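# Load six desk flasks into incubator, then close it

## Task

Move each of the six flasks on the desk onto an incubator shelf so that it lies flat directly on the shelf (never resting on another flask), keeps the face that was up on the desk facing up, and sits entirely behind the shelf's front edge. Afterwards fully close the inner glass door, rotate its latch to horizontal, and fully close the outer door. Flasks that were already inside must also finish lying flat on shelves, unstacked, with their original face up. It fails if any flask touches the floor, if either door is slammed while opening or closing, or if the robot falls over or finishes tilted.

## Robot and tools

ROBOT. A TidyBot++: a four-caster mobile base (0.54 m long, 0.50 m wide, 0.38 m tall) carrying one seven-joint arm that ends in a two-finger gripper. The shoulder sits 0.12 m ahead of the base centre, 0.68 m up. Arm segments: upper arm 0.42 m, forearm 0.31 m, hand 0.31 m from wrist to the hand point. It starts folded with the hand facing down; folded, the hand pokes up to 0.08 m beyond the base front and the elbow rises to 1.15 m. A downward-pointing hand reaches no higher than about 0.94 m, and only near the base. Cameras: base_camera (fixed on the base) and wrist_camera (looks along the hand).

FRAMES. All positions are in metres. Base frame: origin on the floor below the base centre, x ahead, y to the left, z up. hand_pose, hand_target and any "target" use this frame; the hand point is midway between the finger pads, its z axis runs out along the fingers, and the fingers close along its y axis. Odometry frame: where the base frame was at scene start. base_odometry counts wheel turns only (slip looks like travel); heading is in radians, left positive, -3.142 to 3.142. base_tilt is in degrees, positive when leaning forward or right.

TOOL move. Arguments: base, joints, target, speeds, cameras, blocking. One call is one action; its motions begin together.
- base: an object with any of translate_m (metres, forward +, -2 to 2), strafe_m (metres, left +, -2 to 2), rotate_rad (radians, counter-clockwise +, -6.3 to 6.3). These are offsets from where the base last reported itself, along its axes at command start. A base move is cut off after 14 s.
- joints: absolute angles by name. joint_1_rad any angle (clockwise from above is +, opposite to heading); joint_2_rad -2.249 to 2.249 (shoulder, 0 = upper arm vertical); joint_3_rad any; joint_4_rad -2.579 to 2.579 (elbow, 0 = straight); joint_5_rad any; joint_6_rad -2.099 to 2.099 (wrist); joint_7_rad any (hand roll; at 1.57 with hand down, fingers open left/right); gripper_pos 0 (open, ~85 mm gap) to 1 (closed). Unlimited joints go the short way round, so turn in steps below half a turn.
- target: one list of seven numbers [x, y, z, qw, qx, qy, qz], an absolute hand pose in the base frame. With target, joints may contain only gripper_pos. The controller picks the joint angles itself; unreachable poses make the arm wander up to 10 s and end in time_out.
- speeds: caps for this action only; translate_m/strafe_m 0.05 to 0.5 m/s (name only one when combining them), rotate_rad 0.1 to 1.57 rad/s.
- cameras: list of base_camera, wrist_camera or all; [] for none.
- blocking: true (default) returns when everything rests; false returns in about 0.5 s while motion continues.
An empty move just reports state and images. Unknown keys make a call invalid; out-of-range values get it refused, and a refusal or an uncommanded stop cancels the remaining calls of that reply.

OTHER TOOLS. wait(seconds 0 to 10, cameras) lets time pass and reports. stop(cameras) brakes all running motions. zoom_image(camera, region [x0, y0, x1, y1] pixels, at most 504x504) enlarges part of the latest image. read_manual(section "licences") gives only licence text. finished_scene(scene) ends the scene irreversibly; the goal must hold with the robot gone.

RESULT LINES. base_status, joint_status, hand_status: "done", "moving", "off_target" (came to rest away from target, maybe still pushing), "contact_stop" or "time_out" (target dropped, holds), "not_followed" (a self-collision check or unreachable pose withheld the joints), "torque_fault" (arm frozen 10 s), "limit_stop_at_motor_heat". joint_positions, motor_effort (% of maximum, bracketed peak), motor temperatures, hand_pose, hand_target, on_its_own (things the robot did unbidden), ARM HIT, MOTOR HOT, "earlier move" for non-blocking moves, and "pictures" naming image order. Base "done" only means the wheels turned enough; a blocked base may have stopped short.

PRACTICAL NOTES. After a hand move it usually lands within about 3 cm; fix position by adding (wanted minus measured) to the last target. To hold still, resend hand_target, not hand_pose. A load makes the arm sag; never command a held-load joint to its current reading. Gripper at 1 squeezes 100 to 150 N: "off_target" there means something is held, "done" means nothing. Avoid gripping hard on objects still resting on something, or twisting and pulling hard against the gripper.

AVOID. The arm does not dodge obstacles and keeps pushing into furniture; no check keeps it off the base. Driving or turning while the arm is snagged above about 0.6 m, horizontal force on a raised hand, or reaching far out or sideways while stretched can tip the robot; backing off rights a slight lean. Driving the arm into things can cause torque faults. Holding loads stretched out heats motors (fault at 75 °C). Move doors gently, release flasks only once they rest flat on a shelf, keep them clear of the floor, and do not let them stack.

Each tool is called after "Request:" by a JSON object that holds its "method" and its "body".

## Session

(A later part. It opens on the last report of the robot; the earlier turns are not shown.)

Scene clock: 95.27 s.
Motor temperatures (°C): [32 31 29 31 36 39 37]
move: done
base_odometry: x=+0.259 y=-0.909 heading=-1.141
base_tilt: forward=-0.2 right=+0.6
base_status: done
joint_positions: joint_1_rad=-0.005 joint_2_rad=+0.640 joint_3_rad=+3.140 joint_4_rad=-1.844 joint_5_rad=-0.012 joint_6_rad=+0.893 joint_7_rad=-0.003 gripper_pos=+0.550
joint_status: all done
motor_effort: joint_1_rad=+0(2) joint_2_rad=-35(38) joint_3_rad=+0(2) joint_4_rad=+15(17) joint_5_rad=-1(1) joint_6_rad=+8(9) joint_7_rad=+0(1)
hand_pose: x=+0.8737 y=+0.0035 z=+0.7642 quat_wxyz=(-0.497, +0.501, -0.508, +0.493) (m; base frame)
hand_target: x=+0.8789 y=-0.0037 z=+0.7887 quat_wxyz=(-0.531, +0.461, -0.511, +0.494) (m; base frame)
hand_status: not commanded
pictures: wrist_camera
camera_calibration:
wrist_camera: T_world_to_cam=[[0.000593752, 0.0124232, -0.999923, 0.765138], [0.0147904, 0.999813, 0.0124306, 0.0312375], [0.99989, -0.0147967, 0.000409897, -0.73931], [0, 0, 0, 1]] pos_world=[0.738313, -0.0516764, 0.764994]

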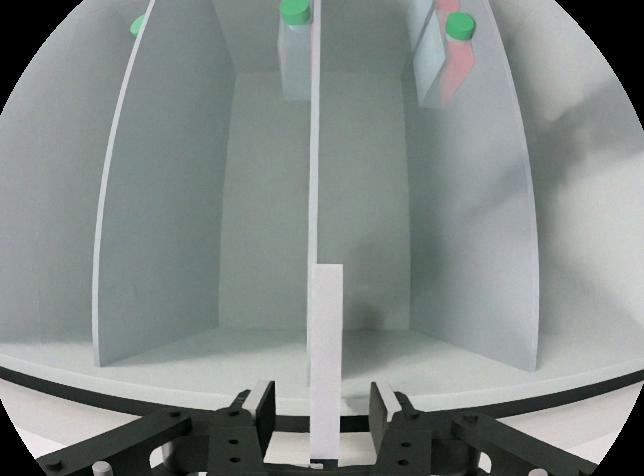

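Request:
{"method": "move", "body": {"base": {"translate_m":0.03,"strafe_m":-0.008}, "speeds": {"translate_m":0.08}, "cameras": ["wrist_camera"]}}

Scene clock: 98.60 s.
Motor temperatures (°C): [32 31 29 31 36 39 37]
move: done
base_odometry: x=+0.264 y=-0.940 heading=-1.141
base_tilt: forward=-0.3 right=+0.6
base_status: done
joint_positions: joint_1_rad=-0.005 joint_2_rad=+0.641 joint_3_rad=+3.140 joint_4_rad=-1.844 joint_5_rad=-0.012 joint_6_rad=+0.894 joint_7_rad=-0.003 gripper_pos=+0.550
joint_status: not commanded
motor_effort: joint_1_rad=+0(2) joint_2_rad=-36(38) joint_3_rad=-1(2) joint_4_rad=+16(16) joint_5_rad=-1(1) joint_6_rad=+9(9) joint_7_rad=+1(1)
hand_pose: x=+0.8738 y=+0.0035 z=+0.7641 quat_wxyz=(-0.497, +0.501, -0.508, +0.493) (m; base frame)
hand_target: x=+0.8789 y=-0.0037 z=+0.7887 quat_wxyz=(-0.531, +0.461, -0.511, +0.494) (m; base frame)
hand_status: not commanded
pictures: wrist_camera
camera_calibration:
wrist_camera: T_world_to_cam=[[0.000696504, 0.0125203, -0.999921, 0.764966], [0.014789, 0.999812, 0.0125292, 0.0311628], [0.99989, -0.0147966, 0.000511209, -0.739488], [0, 0, 0, 1]] pos_world=[0.738413, -0.0516764, 0.764894]

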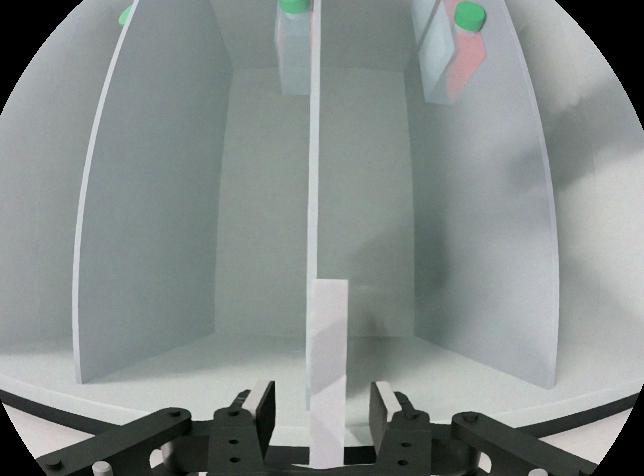

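Request:
{"method": "move", "body": {"joints": {"gripper_pos":0.87}, "cameras": []}}

Request:
{"method": "move", "body": {"joints": {"joint_7_rad":0.5}, "cameras": ["wrist_camera"]}}

Scene clock: 100.27 s.
Motor temperatures (°C): [32 31 29 31 36 39 37]
move: done
base_odometry: x=+0.264 y=-0.940 heading=-1.141
base_tilt: forward=-0.3 right=+0.5
base_status: not commanded
joint_positions: joint_1_rad=-0.005 joint_2_rad=+0.641 joint_3_rad=+3.140 joint_4_rad=-1.844 joint_5_rad=-0.012 joint_6_rad=+0.894 joint_7_rad=-0.003 gripper_pos=+0.870
joint_status: all done
motor_effort: joint_1_rad=+0(0) joint_2_rad=-37(37) joint_3_rad=-1(2) joint_4_rad=+16(16) joint_5_rad=-1(1) joint_6_rad=+8(9) joint_7_rad=+0(1)
hand_pose: x=+0.8738 y=+0.0035 z=+0.7641 quat_wxyz=(-0.497, +0.501, -0.508, +0.493) (m; base frame)
hand_target: x=+0.8789 y=-0.0037 z=+0.7887 quat_wxyz=(-0.531, +0.461, -0.511, +0.494) (m; base frame)
hand_status: not commanded
pictures: none
No camera images: "cameras" was empty.

Scene clock: 101.53 s.
Motor temperatures (°C): [32 31 29 31 36 39 37]
move: done
base_odometry: x=+0.264 y=-0.940 heading=-1.141
base_tilt: forward=-0.3 right=+0.6
base_status: not commanded
joint_positions: joint_1_rad=-0.005 joint_2_rad=+0.641 joint_3_rad=+3.140 joint_4_rad=-1.844 joint_5_rad=-0.012 joint_6_rad=+0.894 joint_7_rad=+0.441 gripper_pos=+0.870
joint_status: all done
motor_effort: joint_1_rad=+0(0) joint_2_rad=-38(38) joint_3_rad=-1(2) joint_4_rad=+16(16) joint_5_rad=-1(1) joint_6_rad=+9(9) joint_7_rad=+0(2)
hand_pose: x=+0.8738 y=+0.0035 z=+0.7641 quat_wxyz=(-0.376, +0.601, -0.385, +0.590) (m; base frame)
hand_target: x=+0.8789 y=-0.0037 z=+0.7887 quat_wxyz=(-0.369, +0.587, -0.360, +0.625) (m; base frame)
hand_status: not commanded
pictures: wrist_camera
camera_calibration:
wrist_camera: T_world_to_cam=[[0.00153896, -0.418855, -0.908052, 0.695533], [0.00596874, 0.90804, -0.41884, 0.368706], [0.999981, -0.00477534, 0.00389748, -0.742167], [0, 0, 0, 1]] pos_world=[0.738882, -0.0470162, 0.788901]

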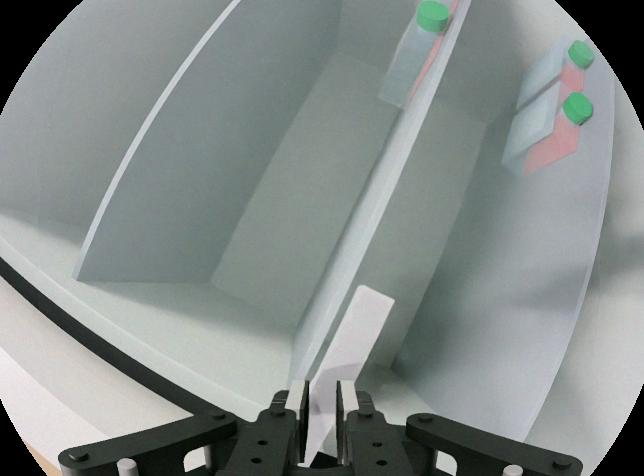

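Request:
{"method": "move", "body": {"joints": {"joint_7_rad":-0.075,"gripper_pos":0.6}, "cameras": []}}

Request:
{"method": "move", "body": {"base": {"translate_m":0.025}, "speeds": {"translate_m":0.08}, "cameras": ["wrist_camera"]}}

Scene clock: 104.23 s.
Motor temperatures (°C): [32 31 29 31 36 39 37]
move: done
base_odometry: x=+0.264 y=-0.940 heading=-1.141
base_tilt: forward=-0.3 right=+0.5
base_status: not commanded
joint_positions: joint_1_rad=-0.005 joint_2_rad=+0.641 joint_3_rad=+3.140 joint_4_rad=-1.844 joint_5_rad=-0.012 joint_6_rad=+0.894 joint_7_rad=-0.016 gripper_pos=+0.600
joint_status: all done
motor_effort: joint_1_rad=+0(0) joint_2_rad=-35(37) joint_3_rad=-1(2) joint_4_rad=+16(16) joint_5_rad=-1(1) joint_6_rad=+8(9) joint_7_rad=+0(2)
hand_pose: x=+0.8738 y=+0.0035 z=+0.7641 quat_wxyz=(-0.500, +0.498, -0.512, +0.490) (m; base frame)
hand_target: x=+0.8789 y=-0.0037 z=+0.7887 quat_wxyz=(-0.531, +0.461, -0.511, +0.494) (m; base frame)
hand_status: not commanded
pictures: none
No camera images: "cameras" was empty.

Scene clock: 105.07 s.
Motor temperatures (°C): [32 31 29 31 36 39 37]
move: done
base_odometry: x=+0.274 y=-0.963 heading=-1.141
base_tilt: forward=-0.2 right=+0.6
base_status: done
joint_positions: joint_1_rad=-0.005 joint_2_rad=+0.641 joint_3_rad=+3.140 joint_4_rad=-1.842 joint_5_rad=-0.012 joint_6_rad=+0.894 joint_7_rad=-0.016 gripper_pos=+0.600
joint_status: not commanded
motor_effort: joint_1_rad=+0(3) joint_2_rad=-36(38) joint_3_rad=-2(2) joint_4_rad=+16(16) joint_5_rad=+0(2) joint_6_rad=+8(9) joint_7_rad=+0(1)
hand_pose: x=+0.8741 y=+0.0035 z=+0.7643 quat_wxyz=(-0.500, +0.498, -0.511, +0.490) (m; base frame)
hand_target: x=+0.8789 y=-0.0037 z=+0.7887 quat_wxyz=(-0.531, +0.461, -0.511, +0.494) (m; base frame)
hand_status: not commanded
pictures: wrist_camera
camera_calibration:
wrist_camera: T_world_to_cam=[[0.00154766, 0.0247992, -0.999691, 0.764236], [0.0150552, 0.999579, 0.0248197, 0.0214585], [0.999885, -0.015089, 0.00117365, -0.740405], [0, 0, 0, 1]] pos_world=[0.738814, -0.0515739, 0.764336]

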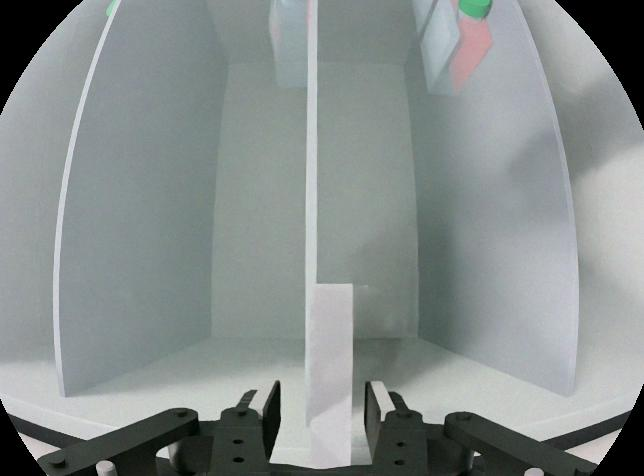

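Request:
{"method": "move", "body": {"base": {"translate_m":0.007}, "speeds": {"translate_m":0.08}, "cameras": []}}

Request:
{"method": "move", "body": {"joints": {"gripper_pos":0.88}, "cameras": ["wrist_camera"]}}

Scene clock: 106.90 s.
Motor temperatures (°C): [32 31 29 31 36 39 37]
move: done
base_odometry: x=+0.277 y=-0.969 heading=-1.141
base_tilt: forward=-0.3 right=+0.5
base_status: done
joint_positions: joint_1_rad=-0.005 joint_2_rad=+0.642 joint_3_rad=+3.140 joint_4_rad=-1.841 joint_5_rad=-0.012 joint_6_rad=+0.894 joint_7_rad=-0.016 gripper_pos=+0.600
joint_status: not commanded
motor_effort: joint_1_rad=+0(2) joint_2_rad=-36(39) joint_3_rad=-2(2) joint_4_rad=+16(16) joint_5_rad=+0(1) joint_6_rad=+9(9) joint_7_rad=+0(1)
hand_pose: x=+0.8745 y=+0.0035 z=+0.7641 quat_wxyz=(-0.500, +0.498, -0.511, +0.490) (m; base frame)
hand_target: x=+0.8789 y=-0.0037 z=+0.7887 quat_wxyz=(-0.531, +0.461, -0.511, +0.494) (m; base frame)
hand_status: not commanded
pictures: none
No camera images: "cameras" was empty.

Scene clock: 107.57 s.
Motor temperatures (°C): [32 31 29 31 36 39 37]
move: off_target
base_odometry: x=+0.277 y=-0.969 heading=-1.141
base_tilt: forward=-0.2 right=+0.6
base_status: not commanded
joint_positions: joint_1_rad=-0.005 joint_2_rad=+0.647 joint_3_rad=+3.140 joint_4_rad=-1.842 joint_5_rad=-0.012 joint_6_rad=+0.896 joint_7_rad=-0.016 gripper_pos=+0.845
joint_status: gripper_pos off_target (ended at +0.845, target +0.880)
motor_effort: joint_1_rad=+0(1) joint_2_rad=-36(42) joint_3_rad=-2(3) joint_4_rad=+19(23) joint_5_rad=+0(1) joint_6_rad=+9(15) joint_7_rad=-1(1)
hand_pose: x=+0.8747 y=+0.0034 z=+0.7609 quat_wxyz=(-0.500, +0.499, -0.512, +0.489) (m; base frame)
hand_target: x=+0.8789 y=-0.0037 z=+0.7887 quat_wxyz=(-0.531, +0.461, -0.511, +0.494) (m; base frame)
hand_status: not commanded
pictures: wrist_camera
camera_calibration:
wrist_camera: T_world_to_cam=[[-0.00145341, 0.0246844, -0.999694, 0.763456], [0.0152295, 0.99958, 0.0246594, 0.0216185], [0.999883, -0.015189, -0.00182873, -0.73862], [0, 0, 0, 1]] pos_world=[0.739314, -0.0516738, 0.761339]

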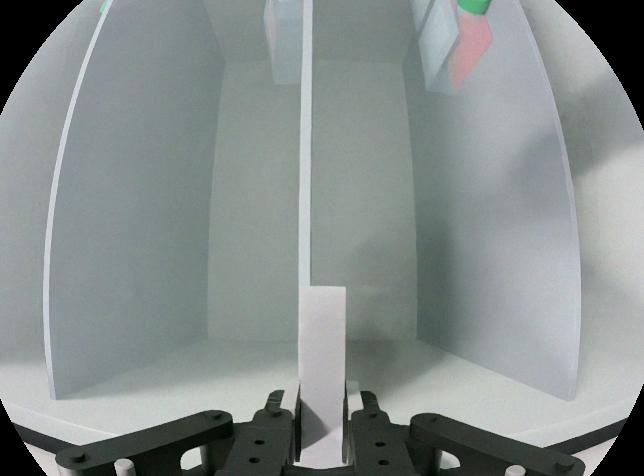

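Gripped at 0.845. Roll CCW to vertical.

Request:
{"method": "move", "body": {"joints": {"joint_7_rad":0.5}, "cameras": ["wrist_camera"]}}

Request:
{"method": "move", "body": {"joints": {"joint_7_rad":1.05}, "cameras": ["wrist_camera"]}}

Request:
{"method": "move", "body": {"joints": {"joint_7_rad":1.63}, "cameras": ["wrist_camera"]}}

Scene clock: 110.20 s.
Motor temperatures (°C): [32 31 29 31 36 39 37]
move: done
base_odometry: x=+0.277 y=-0.969 heading=-1.141
base_tilt: forward=-0.3 right=+0.5
base_status: not commanded
joint_positions: joint_1_rad=-0.005 joint_2_rad=+0.647 joint_3_rad=+3.139 joint_4_rad=-1.840 joint_5_rad=-0.012 joint_6_rad=+0.904 joint_7_rad=+0.436 gripper_pos=+0.845
joint_status: all done
motor_effort: joint_1_rad=+3(3) joint_2_rad=-37(39) joint_3_rad=+0(2) joint_4_rad=+15(20) joint_5_rad=-2(2) joint_6_rad=+7(9) joint_7_rad=+1(2)
hand_pose: x=+0.8754 y=+0.0038 z=+0.7643 quat_wxyz=(-0.380, +0.598, -0.385, +0.591) (m; base frame)
hand_target: x=+0.8789 y=-0.0037 z=+0.7887 quat_wxyz=(-0.369, +0.587, -0.360, +0.625) (m; base frame)
hand_status: not commanded
pictures: wrist_camera
camera_calibration:
wrist_camera: T_world_to_cam=[[0.00892909, -0.413499, -0.910461, 0.691264], [0.00903909, 0.910493, -0.413425, 0.361716], [0.999919, -0.00453823, 0.0118675, -0.749897], [0, 0, 0, 1]] pos_world=[0.740395, -0.0469066, 0.787811]

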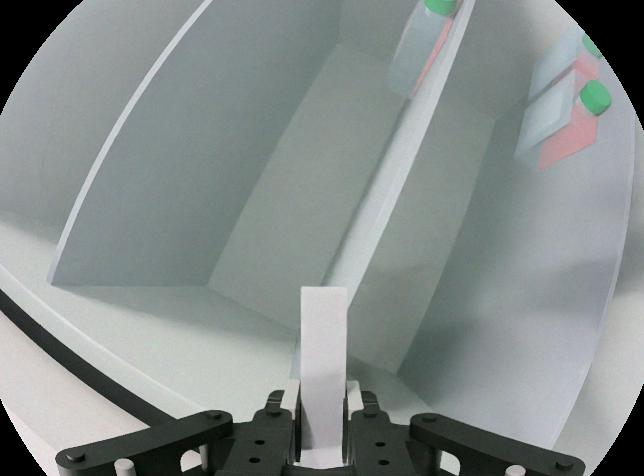

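Scene clock: 111.50 s.
Motor temperatures (°C): [32 31 29 31 36 39 37]
move: done
base_odometry: x=+0.277 y=-0.969 heading=-1.141
base_tilt: forward=-0.3 right=+0.6
base_status: not commanded
joint_positions: joint_1_rad=-0.007 joint_2_rad=+0.647 joint_3_rad=+3.136 joint_4_rad=-1.838 joint_5_rad=-0.012 joint_6_rad=+0.913 joint_7_rad=+0.976 gripper_pos=+0.845
joint_status: all done
motor_effort: joint_1_rad=+5(5) joint_2_rad=-37(38) joint_3_rad=+3(3) joint_4_rad=+14(16) joint_5_rad=-3(4) joint_6_rad=+5(6) joint_7_rad=+0(2)
hand_pose: x=+0.8758 y=+0.0066 z=+0.7679 quat_wxyz=(-0.211, +0.676, -0.210, +0.674) (m; base frame)
hand_target: x=+0.8789 y=-0.0037 z=+0.7887 quat_wxyz=(-0.185, +0.662, -0.187, +0.701) (m; base frame)
hand_status: not commanded
pictures: wrist_camera
camera_calibration:
wrist_camera: T_world_to_cam=[[0.0212255, -0.821815, -0.569359, 0.425648], [0.00970891, 0.56963, -0.821844, 0.675949], [0.999728, 0.0119162, 0.0200696, -0.756604], [0, 0, 0, 1]] pos_world=[0.7408, -0.0262206, 0.813056]

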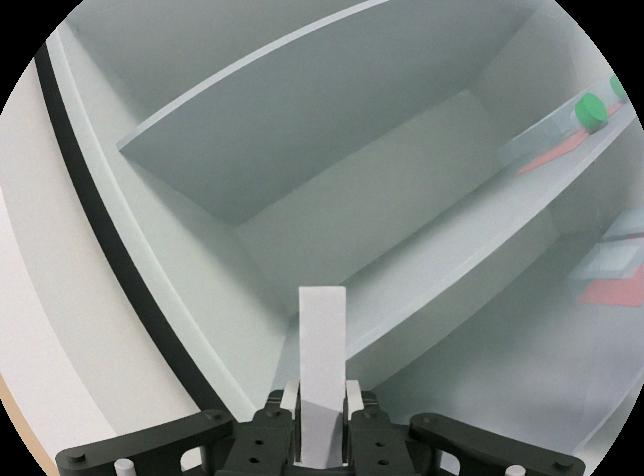

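Scene clock: 112.83 s.
Motor temperatures (°C): [32 32 29 31 36 39 37]
move: done
base_odometry: x=+0.277 y=-0.969 heading=-1.141
base_tilt: forward=-0.3 right=+0.6
base_status: not commanded
joint_positions: joint_1_rad=-0.011 joint_2_rad=+0.647 joint_3_rad=+3.134 joint_4_rad=-1.836 joint_5_rad=-0.012 joint_6_rad=+0.913 joint_7_rad=+1.559 gripper_pos=+0.845
joint_status: all done
motor_effort: joint_1_rad=+6(6) joint_2_rad=-35(37) joint_3_rad=+2(3) joint_4_rad=+14(14) joint_5_rad=-4(5) joint_6_rad=+5(5) joint_7_rad=+0(1)
hand_pose: x=+0.8762 y=+0.0111 z=+0.7691 quat_wxyz=(-0.011, +0.707, -0.005, +0.707) (m; base frame)
hand_target: x=+0.8789 y=-0.0037 z=+0.7887 quat_wxyz=(+0.023, +0.688, +0.010, +0.725) (m; base frame)
hand_status: not commanded
pictures: wrist_camera
camera_calibration:
wrist_camera: T_world_to_cam=[[0.0285936, -0.999303, -0.0239777, 0.00608209], [0.0130023, 0.0243573, -0.999619, 0.814343], [0.999507, 0.0282709, 0.0136897, -0.752147], [0, 0, 0, 1]] pos_world=[0.741014, 0.00750657, 0.824475]

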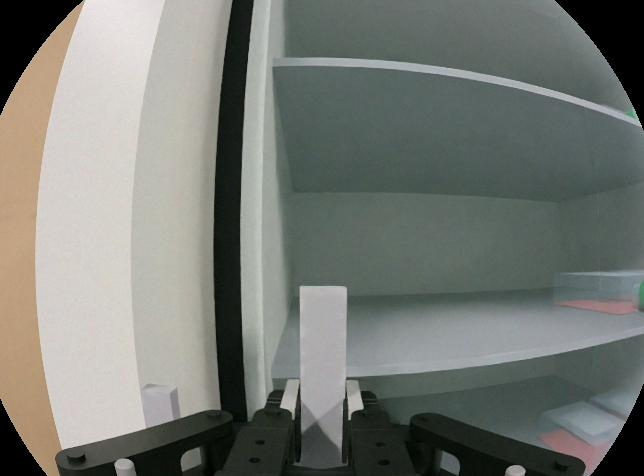

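Request:
{"method": "move", "body": {"base": {"translate_m":-0.1129,"strafe_m":-0.2993,"rotate_rad":0.31}, "speeds": {"strafe_m":0.14,"rotate_rad":0.14}, "cameras": ["wrist_camera"]}}

Request:
{"method": "move", "body": {"base": {"translate_m":-0.1129,"strafe_m":-0.2993,"rotate_rad":0.31}, "speeds": {"strafe_m":0.14,"rotate_rad":0.14}}}

Scene clock: 132.77 s.
Motor temperatures (°C): [32 32 29 31 36 39 37]
move: done
base_odometry: x=-0.042 y=-0.991 heading=-0.830
base_tilt: forward=-0.3 right=+0.6
base_status: done
joint_positions: joint_1_rad=+0.001 joint_2_rad=+0.648 joint_3_rad=+3.140 joint_4_rad=-1.835 joint_5_rad=-0.011 joint_6_rad=+0.914 joint_7_rad=+1.560 gripper_pos=+0.845
joint_status: not commanded
motor_effort: joint_1_rad=+0(5) joint_2_rad=-38(39) joint_3_rad=-1(5) joint_4_rad=+16(18) joint_5_rad=-2(4) joint_6_rad=+8(9) joint_7_rad=-2(2)
hand_pose: x=+0.8765 y=-0.0012 z=+0.7692 quat_wxyz=(-0.003, +0.707, -0.009, +0.708) (m; base frame)
hand_target: x=+0.8789 y=-0.0037 z=+0.7887 quat_wxyz=(+0.023, +0.688, +0.010, +0.725) (m; base frame)
hand_status: not commanded
pictures: wrist_camera
camera_calibration:
wrist_camera: T_world_to_cam=[[0.0121726, -0.999739, -0.0193106, 0.00460564], [0.013757, 0.0194776, -0.999716, 0.814089], [0.999831, 0.0119034, 0.0139905, -0.752595], [0, 0, 0, 1]] pos_world=[0.741212, -0.00229363, 0.824476]

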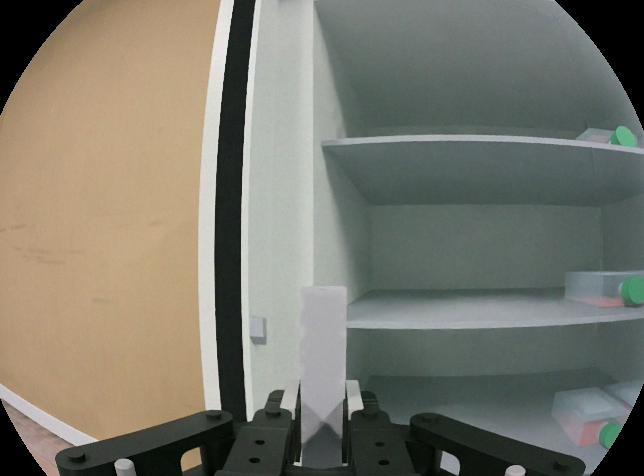

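Scene clock: 135.67 s.
Motor temperatures (°C): [32 32 29 31 36 39 37]
move: done
base_odometry: x=-0.339 y=-1.110 heading=-0.520
base_tilt: forward=-0.3 right=+0.6
base_status: done
joint_positions: joint_1_rad=+0.008 joint_2_rad=+0.648 joint_3_rad=+3.144 joint_4_rad=-1.835 joint_5_rad=-0.011 joint_6_rad=+0.914 joint_7_rad=+1.560 gripper_pos=+0.845
joint_status: not commanded
motor_effort: joint_1_rad=+0(6) joint_2_rad=-38(39) joint_3_rad=-2(7) joint_4_rad=+16(18) joint_5_rad=-1(3) joint_6_rad=+8(9) joint_7_rad=+1(1)
hand_pose: x=+0.8767 y=-0.0086 z=+0.7692 quat_wxyz=(+0.001, +0.706, -0.012, +0.708) (m; base frame)
hand_target: x=+0.8789 y=-0.0037 z=+0.7887 quat_wxyz=(+0.023, +0.688, +0.010, +0.725) (m; base frame)
hand_status: not commanded
pictures: base_camera, wrist_camera
camera_calibration:
wrist_camera: T_world_to_cam=[[0.00220058, -0.99986, -0.0165804, 0.00384639], [0.0141596, 0.01661, -0.999762, 0.813918], [0.999897, 0.00196529, 0.0141941, -0.753022], [0, 0, 0, 1]] pos_world=[0.741411, -0.00819339, 0.824476]

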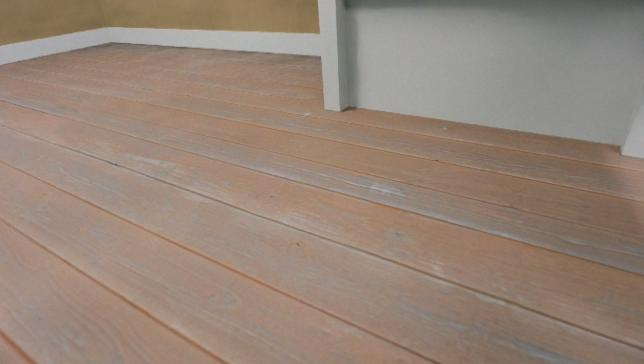

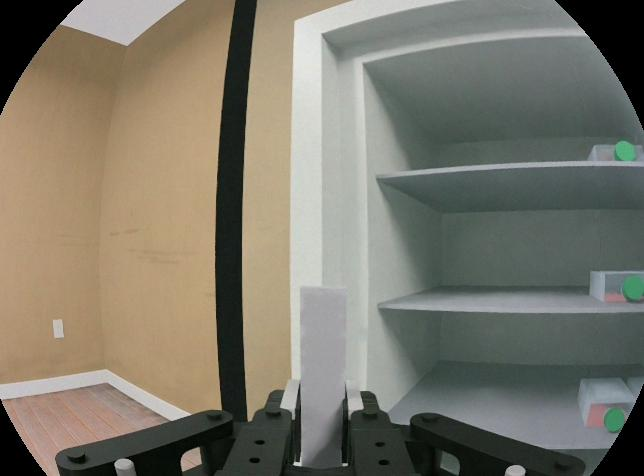

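Request:
{"method": "move", "body": {"joints": {"gripper_pos":0.5}, "cameras": []}}

Request:
{"method": "move", "body": {"base": {"translate_m":-0.5}, "speeds": {"translate_m":0.4}, "cameras": []}}

Request:
{"method": "move", "body": {"base": {"translate_m":1.035,"strafe_m":1.426,"rotate_rad":-1.321}, "speeds": {"strafe_m":0.5,"rotate_rad":0.5}, "joints": {"joint_1_rad":0.0,"joint_2_rad":0.318,"joint_3_rad":3.1416,"joint_4_rad":-0.93,"joint_6_rad":-0.99,"joint_7_rad":3.14,"gripper_pos":1.0}}}

Scene clock: 140.53 s.
Motor temperatures (°C): [32 32 29 31 36 39 37]
move: done
base_odometry: x=-0.339 y=-1.110 heading=-0.520
base_tilt: forward=-0.3 right=+0.6
base_status: not commanded
joint_positions: joint_1_rad=+0.008 joint_2_rad=+0.648 joint_3_rad=+3.144 joint_4_rad=-1.835 joint_5_rad=-0.011 joint_6_rad=+0.914 joint_7_rad=+1.560 gripper_pos=+0.500
joint_status: all done
motor_effort: joint_1_rad=+0(1) joint_2_rad=-36(38) joint_3_rad=-1(2) joint_4_rad=+16(16) joint_5_rad=-1(1) joint_6_rad=+8(9) joint_7_rad=+0(1)
hand_pose: x=+0.8767 y=-0.0086 z=+0.7692 quat_wxyz=(+0.001, +0.706, -0.012, +0.708) (m; base frame)
hand_target: x=+0.8789 y=-0.0037 z=+0.7887 quat_wxyz=(+0.023, +0.688, +0.010, +0.725) (m; base frame)
hand_status: not commanded
pictures: none
No camera images: "cameras" was empty.

Scene clock: 142.87 s.
Motor temperatures (°C): [32 32 29 31 36 39 37]
move: done
base_odometry: x=-0.773 y=-0.862 heading=-0.519
base_tilt: forward=-0.3 right=+0.6
base_status: done
joint_positions: joint_1_rad=+0.008 joint_2_rad=+0.648 joint_3_rad=+3.144 joint_4_rad=-1.835 joint_5_rad=-0.011 joint_6_rad=+0.914 joint_7_rad=+1.560 gripper_pos=+0.500
joint_status: not commanded
motor_effort: joint_1_rad=+0(2) joint_2_rad=-38(39) joint_3_rad=-1(2) joint_4_rad=+16(17) joint_5_rad=-1(1) joint_6_rad=+8(9) joint_7_rad=-1(1)
hand_pose: x=+0.8767 y=-0.0086 z=+0.7691 quat_wxyz=(+0.001, +0.706, -0.012, +0.708) (m; base frame)
hand_target: x=+0.8789 y=-0.0037 z=+0.7887 quat_wxyz=(+0.023, +0.688, +0.010, +0.725) (m; base frame)
hand_status: not commanded
pictures: none
No camera images: "cameras" was empty.

Scene clock: 147.73 s.
Motor temperatures (°C): [32 32 29 31 36 39 37]
move: done
base_odometry: x=+0.833 y=-0.137 heading=-1.840
base_tilt: forward=-0.3 right=+0.6
base_status: done
joint_positions: joint_1_rad=+0.002 joint_2_rad=+0.332 joint_3_rad=+3.144 joint_4_rad=-0.952 joint_5_rad=-0.011 joint_6_rad=-0.920 joint_7_rad=+3.068 gripper_pos=+0.999
joint_status: all done
motor_effort: joint_1_rad=+0(4) joint_2_rad=-32(40) joint_3_rad=-1(5) joint_4_rad=+20(22) joint_5_rad=-1(2) joint_6_rad=+6(9) joint_7_rad=+1(2)
hand_pose: x=+0.8088 y=+0.0014 z=+0.9840 quat_wxyz=(+0.304, +0.656, +0.605, +0.334) (m; base frame)
hand_target: x=+0.7932 y=+0.0065 z=+0.9886 quat_wxyz=(+0.301, +0.638, +0.635, +0.316) (m; base frame)
hand_status: not commanded
pictures: base_camera, wrist_camera
camera_calibration:
wrist_camera: T_world_to_cam=[[0.606741, -0.0830896, 0.790545, -1.26688], [-0.0355494, -0.996363, -0.0774379, 0.163425], [0.794104, 0.0188814, -0.607489, 0.0900073], [0, 0, 0, 1]] pos_world=[0.703002, 0.0558667, 1.06886]

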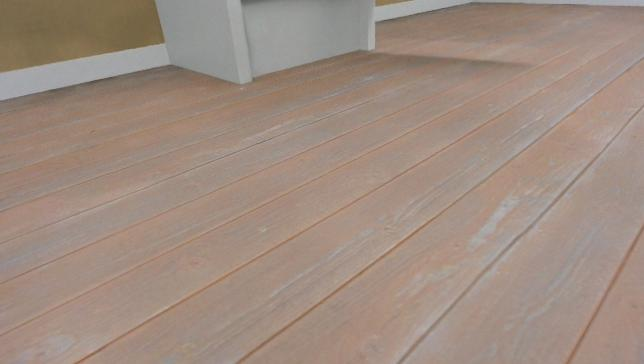

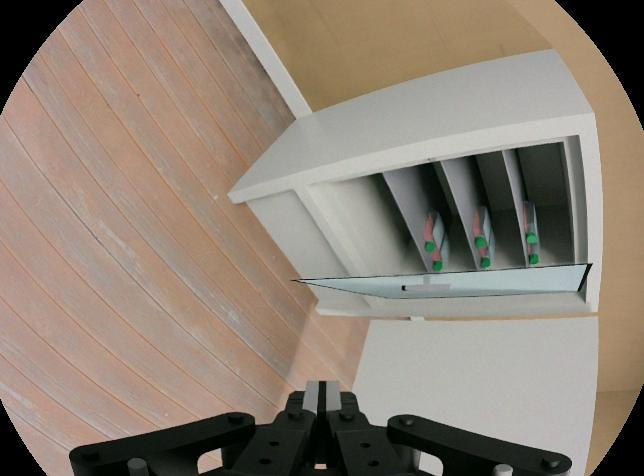

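Request:
{"method": "move", "body": {"base": {"translate_m":0.45,"strafe_m":0.05}, "speeds": {"translate_m":0.3}, "cameras": ["wrist_camera"]}}

Scene clock: 154.27 s.
Motor temperatures (°C): [32 32 29 31 36 39 37]
move: done
base_odometry: x=+0.761 y=-0.584 heading=-1.840
base_tilt: forward=-0.2 right=+0.5
base_status: done
joint_positions: joint_1_rad=+0.002 joint_2_rad=+0.330 joint_3_rad=+3.144 joint_4_rad=-0.952 joint_5_rad=-0.011 joint_6_rad=-0.921 joint_7_rad=+3.068 gripper_pos=+0.999
joint_status: not commanded
motor_effort: joint_1_rad=+0(2) joint_2_rad=-31(34) joint_3_rad=+0(2) joint_4_rad=+20(21) joint_5_rad=-1(1) joint_6_rad=+7(7) joint_7_rad=+1(1)
hand_pose: x=+0.8077 y=+0.0014 z=+0.9856 quat_wxyz=(+0.305, +0.655, +0.605, +0.334) (m; base frame)
hand_target: x=+0.7932 y=+0.0065 z=+0.9886 quat_wxyz=(+0.301, +0.638, +0.635, +0.316) (m; base frame)
hand_status: not commanded
pictures: wrist_camera
camera_calibration:
wrist_camera: T_world_to_cam=[[0.605673, -0.0827942, 0.791395, -1.26751], [-0.0352634, -0.996388, -0.0772523, 0.1631], [0.794932, 0.0188824, -0.606404, 0.0901299], [0, 0, 0, 1]] pos_world=[0.701801, 0.0558666, 1.07036]

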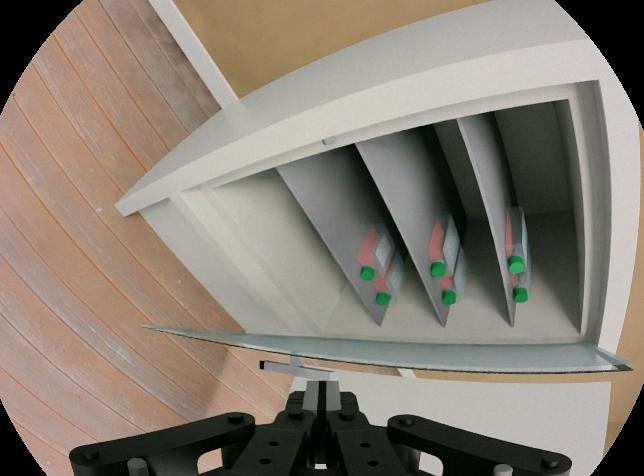

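Request:
{"method": "move", "body": {"base": {"translate_m":0.12,"strafe_m":0.03}, "speeds": {"translate_m":0.15}, "cameras": ["wrist_camera"]}}

Scene clock: 168.67 s.
Motor temperatures (°C): [32 32 29 31 36 39 37]
move: done
base_odometry: x=+0.758 y=-0.708 heading=-1.840
base_tilt: forward=-0.3 right=+0.6
base_status: done
joint_positions: joint_1_rad=+0.002 joint_2_rad=+0.328 joint_3_rad=+3.144 joint_4_rad=-0.952 joint_5_rad=-0.011 joint_6_rad=-0.922 joint_7_rad=+3.068 gripper_pos=+0.999
joint_status: not commanded
motor_effort: joint_1_rad=+0(2) joint_2_rad=-32(35) joint_3_rad=-1(2) joint_4_rad=+20(21) joint_5_rad=-1(1) joint_6_rad=+7(7) joint_7_rad=+1(1)
hand_pose: x=+0.8069 y=+0.0014 z=+0.9869 quat_wxyz=(+0.305, +0.655, +0.605, +0.335) (m; base frame)
hand_target: x=+0.7932 y=+0.0065 z=+0.9886 quat_wxyz=(+0.301, +0.638, +0.635, +0.316) (m; base frame)
hand_status: not commanded
pictures: wrist_camera
camera_calibration:
wrist_camera: T_world_to_cam=[[0.60455, -0.0827004, 0.792263, -1.26798], [-0.0350978, -0.996396, -0.0772268, 0.163011], [0.795794, 0.0188807, -0.605273, 0.0896963], [0, 0, 0, 1]] pos_world=[0.700901, 0.0558666, 1.07146]

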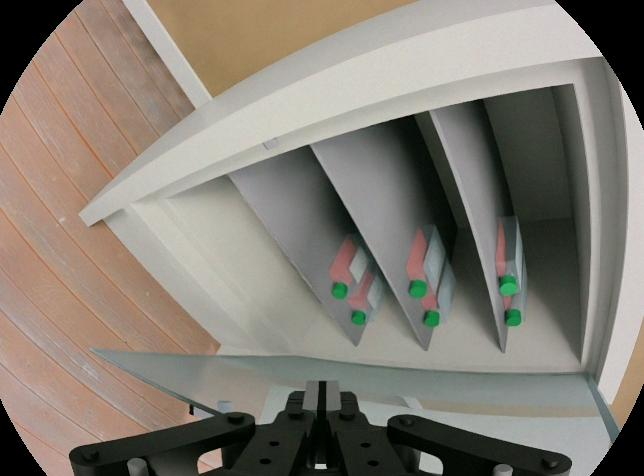

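Request:
{"method": "move", "body": {"base": {"translate_m":0.1}, "speeds": {"translate_m":0.15}, "cameras": ["wrist_camera"]}}

Scene clock: 171.27 s.
Motor temperatures (°C): [32 32 29 31 36 39 37]
move: done
base_odometry: x=+0.732 y=-0.805 heading=-1.840
base_tilt: forward=-0.2 right=+0.5
base_status: done
joint_positions: joint_1_rad=+0.002 joint_2_rad=+0.327 joint_3_rad=+3.144 joint_4_rad=-0.952 joint_5_rad=-0.011 joint_6_rad=-0.923 joint_7_rad=+3.068 gripper_pos=+0.999
joint_status: not commanded
motor_effort: joint_1_rad=+0(3) joint_2_rad=-31(35) joint_3_rad=-1(3) joint_4_rad=+20(21) joint_5_rad=-1(2) joint_6_rad=+6(7) joint_7_rad=+1(1)
hand_pose: x=+0.8066 y=+0.0014 z=+0.9872 quat_wxyz=(+0.305, +0.655, +0.605, +0.335) (m; base frame)
hand_target: x=+0.7932 y=+0.0065 z=+0.9886 quat_wxyz=(+0.301, +0.638, +0.635, +0.316) (m; base frame)
hand_status: not commanded
pictures: wrist_camera
camera_calibration:
wrist_camera: T_world_to_cam=[[0.604488, -0.0826426, 0.792316, -1.26806], [-0.0350551, -0.9964, -0.0771849, 0.162949], [0.795842, 0.0188827, -0.605209, 0.0900138], [0, 0, 0, 1]] pos_world=[0.700601, 0.0558666, 1.07176]

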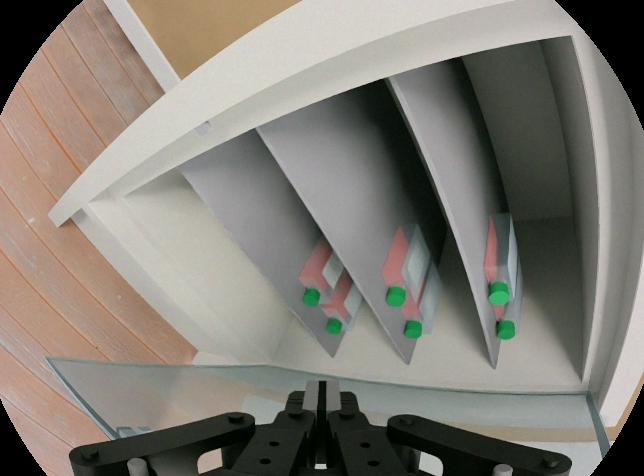

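Request:
{"method": "move", "body": {"base": {"translate_m":-0.018,"strafe_m":-0.3885,"rotate_rad":0.3}, "speeds": {"strafe_m":0.2,"rotate_rad":0.16}, "cameras": ["wrist_camera"]}}

Request:
{"method": "move", "body": {"base": {"translate_m":-0.018,"strafe_m":-0.3885,"rotate_rad":0.3}, "speeds": {"strafe_m":0.2,"rotate_rad":0.16}, "cameras": ["wrist_camera"]}}

Request:
{"method": "move", "body": {"base": {"translate_m":-0.018,"strafe_m":-0.3885,"rotate_rad":0.3}, "speeds": {"strafe_m":0.2,"rotate_rad":0.16}}}

Scene clock: 178.40 s.
Motor temperatures (°C): [32 32 29 31 36 39 37]
move: done
base_odometry: x=+0.362 y=-0.684 heading=-1.539
base_tilt: forward=-0.3 right=+0.5
base_status: done
joint_positions: joint_1_rad=+0.003 joint_2_rad=+0.327 joint_3_rad=+3.143 joint_4_rad=-0.952 joint_5_rad=-0.011 joint_6_rad=-0.923 joint_7_rad=+3.070 gripper_pos=+0.999
joint_status: not commanded
motor_effort: joint_1_rad=+0(5) joint_2_rad=-31(33) joint_3_rad=-2(3) joint_4_rad=+20(21) joint_5_rad=-1(2) joint_6_rad=+7(7) joint_7_rad=+0(1)
hand_pose: x=+0.8065 y=+0.0012 z=+0.9872 quat_wxyz=(+0.305, +0.655, +0.605, +0.334) (m; base frame)
hand_target: x=+0.7932 y=+0.0065 z=+0.9886 quat_wxyz=(+0.301, +0.638, +0.635, +0.316) (m; base frame)
hand_status: not commanded
pictures: wrist_camera
camera_calibration:
wrist_camera: T_world_to_cam=[[0.604792, -0.0816121, 0.792191, -1.26815], [-0.0345362, -0.996487, -0.0762924, 0.161431], [0.795634, 0.0187818, -0.605486, 0.0905456], [0, 0, 0, 1]] pos_world=[0.700503, 0.0556667, 1.07176]

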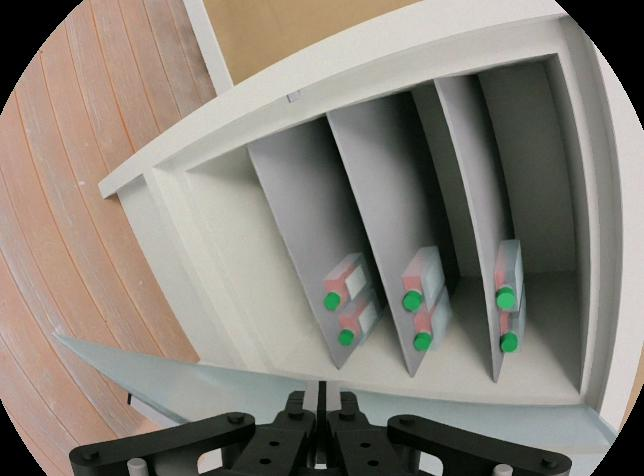

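Scene clock: 181.13 s.
Motor temperatures (°C): [32 32 29 31 36 39 37]
move: done
base_odometry: x=-0.027 y=-0.679 heading=-1.238
base_tilt: forward=-0.3 right=+0.6
base_status: done
joint_positions: joint_1_rad=+0.003 joint_2_rad=+0.327 joint_3_rad=+3.143 joint_4_rad=-0.952 joint_5_rad=-0.011 joint_6_rad=-0.923 joint_7_rad=+3.070 gripper_pos=+0.999
joint_status: not commanded
motor_effort: joint_1_rad=+0(4) joint_2_rad=-31(33) joint_3_rad=-1(3) joint_4_rad=+20(21) joint_5_rad=-1(2) joint_6_rad=+6(7) joint_7_rad=+0(1)
hand_pose: x=+0.8065 y=+0.0014 z=+0.9872 quat_wxyz=(+0.305, +0.655, +0.605, +0.335) (m; base frame)
hand_target: x=+0.7932 y=+0.0065 z=+0.9886 quat_wxyz=(+0.301, +0.638, +0.635, +0.316) (m; base frame)
hand_status: not commanded
pictures: wrist_camera
camera_calibration:
wrist_camera: T_world_to_cam=[[0.604826, -0.0815277, 0.792173, -1.26815], [-0.0340891, -0.996485, -0.0765276, 0.161569], [0.795627, 0.0192814, -0.605479, 0.0905099], [0, 0, 0, 1]] pos_world=[0.700505, 0.0558662, 1.07176]

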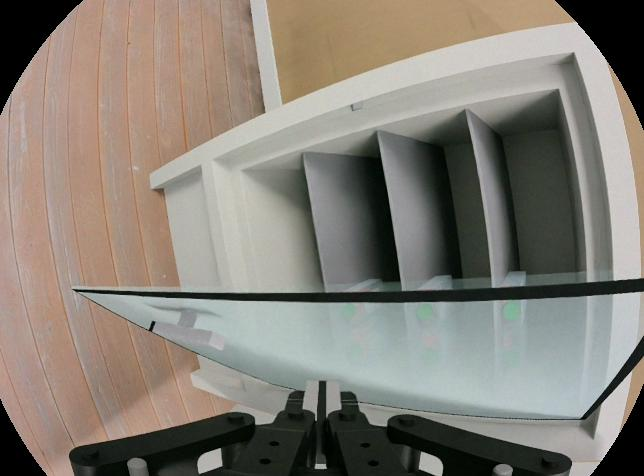

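Scene clock: 183.87 s.
Motor temperatures (°C): [32 32 29 31 36 39 37]
move: done
base_odometry: x=-0.400 y=-0.789 heading=-0.937
base_tilt: forward=-0.3 right=+0.6
base_status: done
joint_positions: joint_1_rad=+0.004 joint_2_rad=+0.327 joint_3_rad=+3.143 joint_4_rad=-0.952 joint_5_rad=-0.011 joint_6_rad=-0.923 joint_7_rad=+3.070 gripper_pos=+0.999
joint_status: not commanded
motor_effort: joint_1_rad=+0(4) joint_2_rad=-31(33) joint_3_rad=-1(3) joint_4_rad=+20(21) joint_5_rad=-1(2) joint_6_rad=+7(7) joint_7_rad=+0(1)
hand_pose: x=+0.8065 y=+0.0007 z=+0.9872 quat_wxyz=(+0.305, +0.655, +0.605, +0.334) (m; base frame)
hand_target: x=+0.7932 y=+0.0065 z=+0.9886 quat_wxyz=(+0.301, +0.638, +0.635, +0.316) (m; base frame)
hand_status: not commanded
pictures: base_camera, wrist_camera
camera_calibration:
wrist_camera: T_world_to_cam=[[0.604739, -0.0821747, 0.792173, -1.2681], [-0.0353531, -0.996452, -0.0763769, 0.161694], [0.795639, 0.0181823, -0.605499, 0.0905989], [0, 0, 0, 1]] pos_world=[0.7005, 0.0552673, 1.07176]

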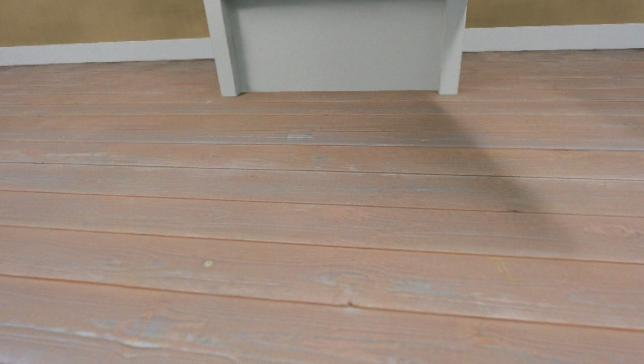

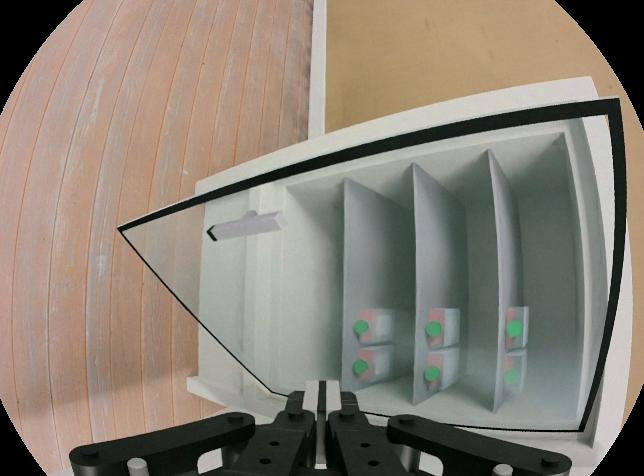

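Request:
{"method": "move", "body": {"base": {"translate_m":0.057,"strafe_m":1.162,"rotate_rad":-0.804}, "speeds": {"strafe_m":0.45,"rotate_rad":0.4}, "cameras": []}}

Request:
{"method": "move", "body": {"base": {"translate_m":0.4}, "speeds": {"translate_m":0.3}}}

Scene clock: 197.57 s.
Motor temperatures (°C): [32 33 29 31 36 39 37]
move: done
base_odometry: x=+0.570 y=-0.146 heading=-1.741
base_tilt: forward=-0.3 right=+0.5
base_status: done
joint_positions: joint_1_rad=+0.002 joint_2_rad=+0.326 joint_3_rad=+3.144 joint_4_rad=-0.952 joint_5_rad=-0.011 joint_6_rad=-0.923 joint_7_rad=+3.070 gripper_pos=+0.999
joint_status: not commanded
motor_effort: joint_1_rad=+0(4) joint_2_rad=-31(34) joint_3_rad=-1(4) joint_4_rad=+20(21) joint_5_rad=-1(2) joint_6_rad=+7(7) joint_7_rad=+0(1)
hand_pose: x=+0.8062 y=+0.0017 z=+0.9877 quat_wxyz=(+0.305, +0.654, +0.605, +0.335) (m; base frame)
hand_target: x=+0.7932 y=+0.0065 z=+0.9886 quat_wxyz=(+0.301, +0.638, +0.635, +0.316) (m; base frame)
hand_status: not commanded
pictures: none
No camera images: "cameras" was empty.

Scene clock: 199.87 s.
Motor temperatures (°C): [32 33 29 31 36 39 37]
move: done
base_odometry: x=+0.502 y=-0.540 heading=-1.740
base_tilt: forward=-0.3 right=+0.6
base_status: done
joint_positions: joint_1_rad=+0.002 joint_2_rad=+0.326 joint_3_rad=+3.144 joint_4_rad=-0.952 joint_5_rad=-0.011 joint_6_rad=-0.924 joint_7_rad=+3.070 gripper_pos=+0.999
joint_status: not commanded
motor_effort: joint_1_rad=+0(1) joint_2_rad=-31(35) joint_3_rad=-1(2) joint_4_rad=+20(21) joint_5_rad=-1(1) joint_6_rad=+6(7) joint_7_rad=+0(1)
hand_pose: x=+0.8060 y=+0.0017 z=+0.9878 quat_wxyz=(+0.305, +0.654, +0.605, +0.335) (m; base frame)
hand_target: x=+0.7932 y=+0.0065 z=+0.9886 quat_wxyz=(+0.301, +0.638, +0.635, +0.316) (m; base frame)
hand_status: not commanded
pictures: base_camera, wrist_camera
camera_calibration:
wrist_camera: T_world_to_cam=[[0.604551, -0.0811215, 0.792425, -1.26826], [-0.0338142, -0.996518, -0.0762174, 0.161362], [0.795849, 0.019282, -0.605189, 0.0908175], [0, 0, 0, 1]] pos_world=[0.699905, 0.0561662, 1.07226]

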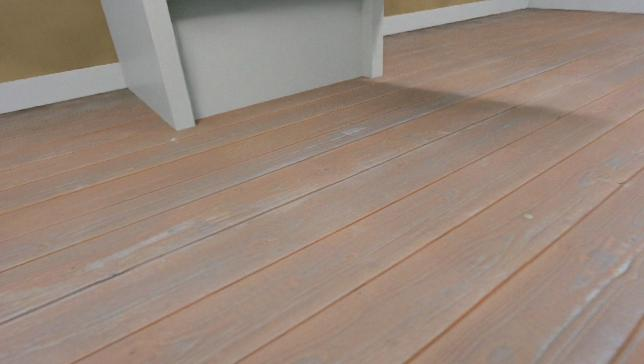

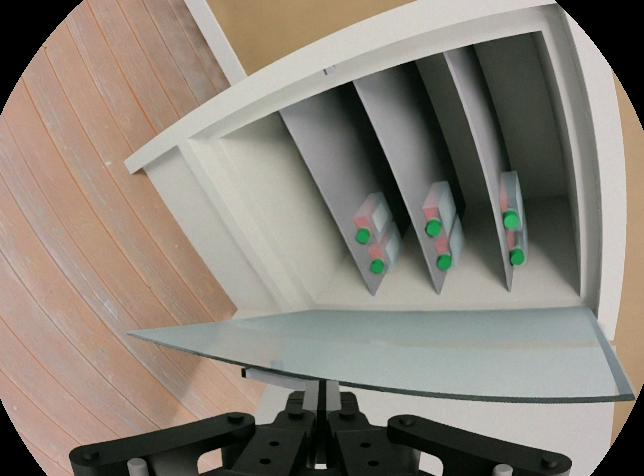

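Request:
{"method": "move", "body": {"base": {"translate_m":0.25}, "speeds": {"translate_m":0.25}, "cameras": ["wrist_camera"]}}

Request:
{"method": "move", "body": {"base": {"translate_m":0.012,"strafe_m":-0.376,"rotate_rad":0.3}, "speeds": {"strafe_m":0.2,"rotate_rad":0.16}, "cameras": ["wrist_camera"]}}

Scene clock: 207.90 s.
Motor temperatures (°C): [32 33 29 31 36 39 37]
move: done
base_odometry: x=+0.460 y=-0.787 heading=-1.740
base_tilt: forward=-0.3 right=+0.5
base_status: done
joint_positions: joint_1_rad=+0.002 joint_2_rad=+0.325 joint_3_rad=+3.144 joint_4_rad=-0.952 joint_5_rad=-0.011 joint_6_rad=-0.924 joint_7_rad=+3.070 gripper_pos=+0.999
joint_status: not commanded
motor_effort: joint_1_rad=+0(2) joint_2_rad=-31(35) joint_3_rad=+0(3) joint_4_rad=+21(21) joint_5_rad=+0(1) joint_6_rad=+6(7) joint_7_rad=+0(1)
hand_pose: x=+0.8058 y=+0.0017 z=+0.9882 quat_wxyz=(+0.306, +0.654, +0.605, +0.335) (m; base frame)
hand_target: x=+0.7932 y=+0.0065 z=+0.9886 quat_wxyz=(+0.301, +0.638, +0.635, +0.316) (m; base frame)
hand_status: not commanded
pictures: wrist_camera
camera_calibration:
wrist_camera: T_world_to_cam=[[0.604265, -0.0811332, 0.792642, -1.26848], [-0.0337933, -0.996517, -0.0762393, 0.161395], [0.796066, 0.0192828, -0.604902, 0.0907591], [0, 0, 0, 1]] pos_world=[0.699705, 0.0561662, 1.07266]

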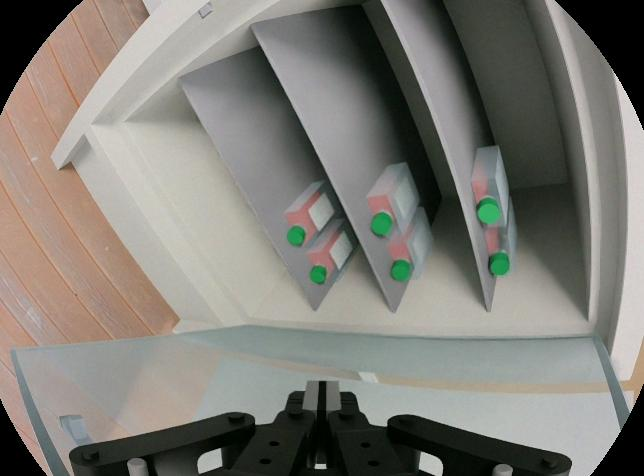

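Scene clock: 210.57 s.
Motor temperatures (°C): [32 33 29 31 36 39 37]
move: done
base_odometry: x=+0.088 y=-0.735 heading=-1.438
base_tilt: forward=-0.3 right=+0.6
base_status: done
joint_positions: joint_1_rad=+0.002 joint_2_rad=+0.325 joint_3_rad=+3.143 joint_4_rad=-0.952 joint_5_rad=-0.011 joint_6_rad=-0.924 joint_7_rad=+3.070 gripper_pos=+0.999
joint_status: not commanded
motor_effort: joint_1_rad=+0(4) joint_2_rad=-31(32) joint_3_rad=-1(3) joint_4_rad=+20(21) joint_5_rad=-1(2) joint_6_rad=+6(7) joint_7_rad=+0(2)
hand_pose: x=+0.8058 y=+0.0018 z=+0.9882 quat_wxyz=(+0.305, +0.654, +0.605, +0.335) (m; base frame)
hand_target: x=+0.7932 y=+0.0065 z=+0.9886 quat_wxyz=(+0.301, +0.638, +0.635, +0.316) (m; base frame)
hand_status: not commanded
pictures: wrist_camera
camera_calibration:
wrist_camera: T_world_to_cam=[[0.604186, -0.0811327, 0.792702, -1.26851], [-0.0333868, -0.996507, -0.0765452, 0.161541], [0.796143, 0.0197818, -0.604785, 0.0906875], [0, 0, 0, 1]] pos_world=[0.699606, 0.0562657, 1.07276]

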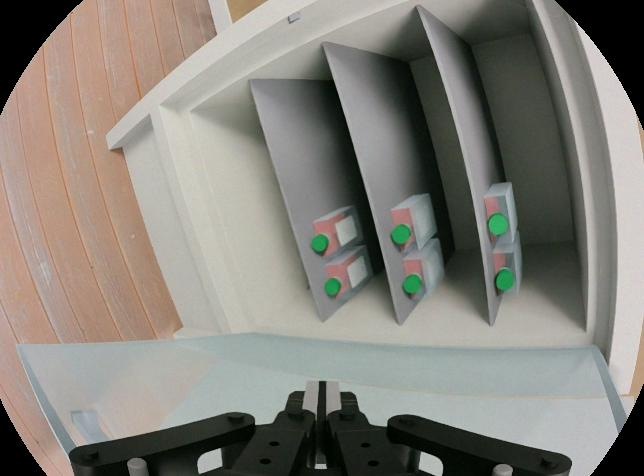

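Request:
{"method": "move", "body": {"base": {"translate_m":0.02,"strafe_m":-0.37,"rotate_rad":0.3}, "speeds": {"strafe_m":0.2,"rotate_rad":0.16}, "cameras": ["wrist_camera"]}}

Request:
{"method": "move", "body": {"base": {"translate_m":0.02,"strafe_m":-0.37,"rotate_rad":0.3}, "speeds": {"strafe_m":0.2,"rotate_rad":0.16}}}

Scene clock: 214.63 s.
Motor temperatures (°C): [32 33 29 31 36 39 37]
move: done
base_odometry: x=-0.277 y=-0.804 heading=-1.137
base_tilt: forward=-0.3 right=+0.6
base_status: done
joint_positions: joint_1_rad=+0.002 joint_2_rad=+0.325 joint_3_rad=+3.143 joint_4_rad=-0.952 joint_5_rad=-0.011 joint_6_rad=-0.925 joint_7_rad=+3.070 gripper_pos=+0.999
joint_status: not commanded
motor_effort: joint_1_rad=+0(4) joint_2_rad=-30(32) joint_3_rad=-1(4) joint_4_rad=+20(21) joint_5_rad=-1(2) joint_6_rad=+6(7) joint_7_rad=+0(1)
hand_pose: x=+0.8057 y=+0.0019 z=+0.9882 quat_wxyz=(+0.305, +0.654, +0.606, +0.335) (m; base frame)
hand_target: x=+0.7932 y=+0.0065 z=+0.9886 quat_wxyz=(+0.301, +0.638, +0.635, +0.316) (m; base frame)
hand_status: not commanded
pictures: wrist_camera
camera_calibration:
wrist_camera: T_world_to_cam=[[0.604315, -0.0809469, 0.792623, -1.26846], [-0.0331257, -0.996518, -0.0765139, 0.161322], [0.796057, 0.0199822, -0.604892, 0.0909306], [0, 0, 0, 1]] pos_world=[0.699507, 0.0562655, 1.07276]

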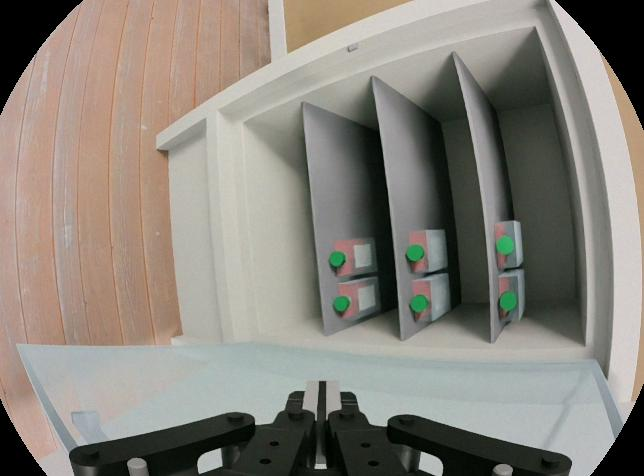

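Scene clock: 217.23 s.
Motor temperatures (°C): [32 33 29 31 36 39 37]
move: done
base_odometry: x=-0.604 y=-0.978 heading=-0.836
base_tilt: forward=-0.3 right=+0.6
base_status: done
joint_positions: joint_1_rad=+0.002 joint_2_rad=+0.325 joint_3_rad=+3.143 joint_4_rad=-0.952 joint_5_rad=-0.012 joint_6_rad=-0.925 joint_7_rad=+3.070 gripper_pos=+0.999
joint_status: not commanded
motor_effort: joint_1_rad=+0(4) joint_2_rad=-31(33) joint_3_rad=-1(3) joint_4_rad=+20(21) joint_5_rad=-1(2) joint_6_rad=+7(7) joint_7_rad=-1(1)
hand_pose: x=+0.8056 y=+0.0023 z=+0.9881 quat_wxyz=(+0.305, +0.654, +0.606, +0.335) (m; base frame)
hand_target: x=+0.7932 y=+0.0065 z=+0.9886 quat_wxyz=(+0.301, +0.638, +0.635, +0.316) (m; base frame)
hand_status: not commanded
pictures: base_camera, wrist_camera
camera_calibration:
wrist_camera: T_world_to_cam=[[0.604759, -0.0805069, 0.792329, -1.26832], [-0.0324217, -0.996542, -0.0765101, 0.161115], [0.795748, 0.0205816, -0.605278, 0.091538], [0, 0, 0, 1]] pos_world=[0.69941, 0.0565649, 1.07266]

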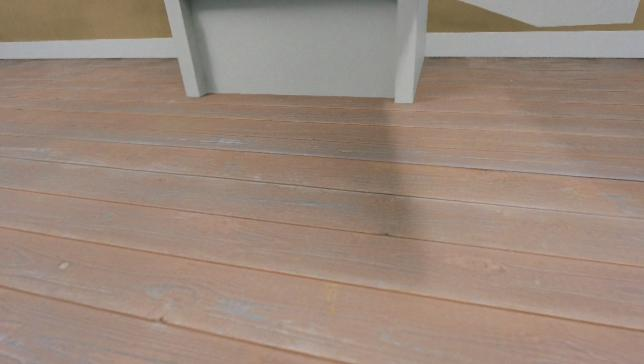

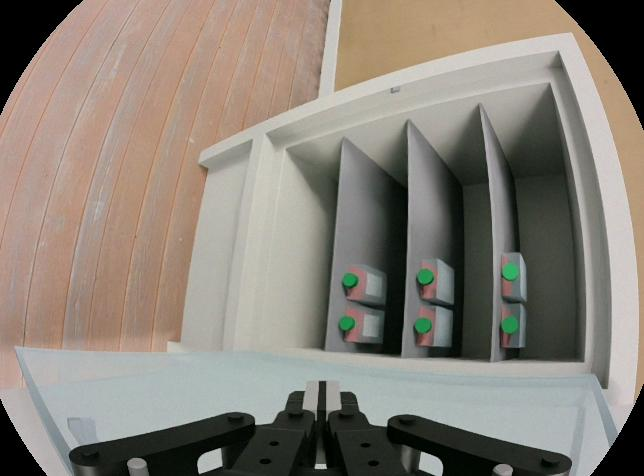

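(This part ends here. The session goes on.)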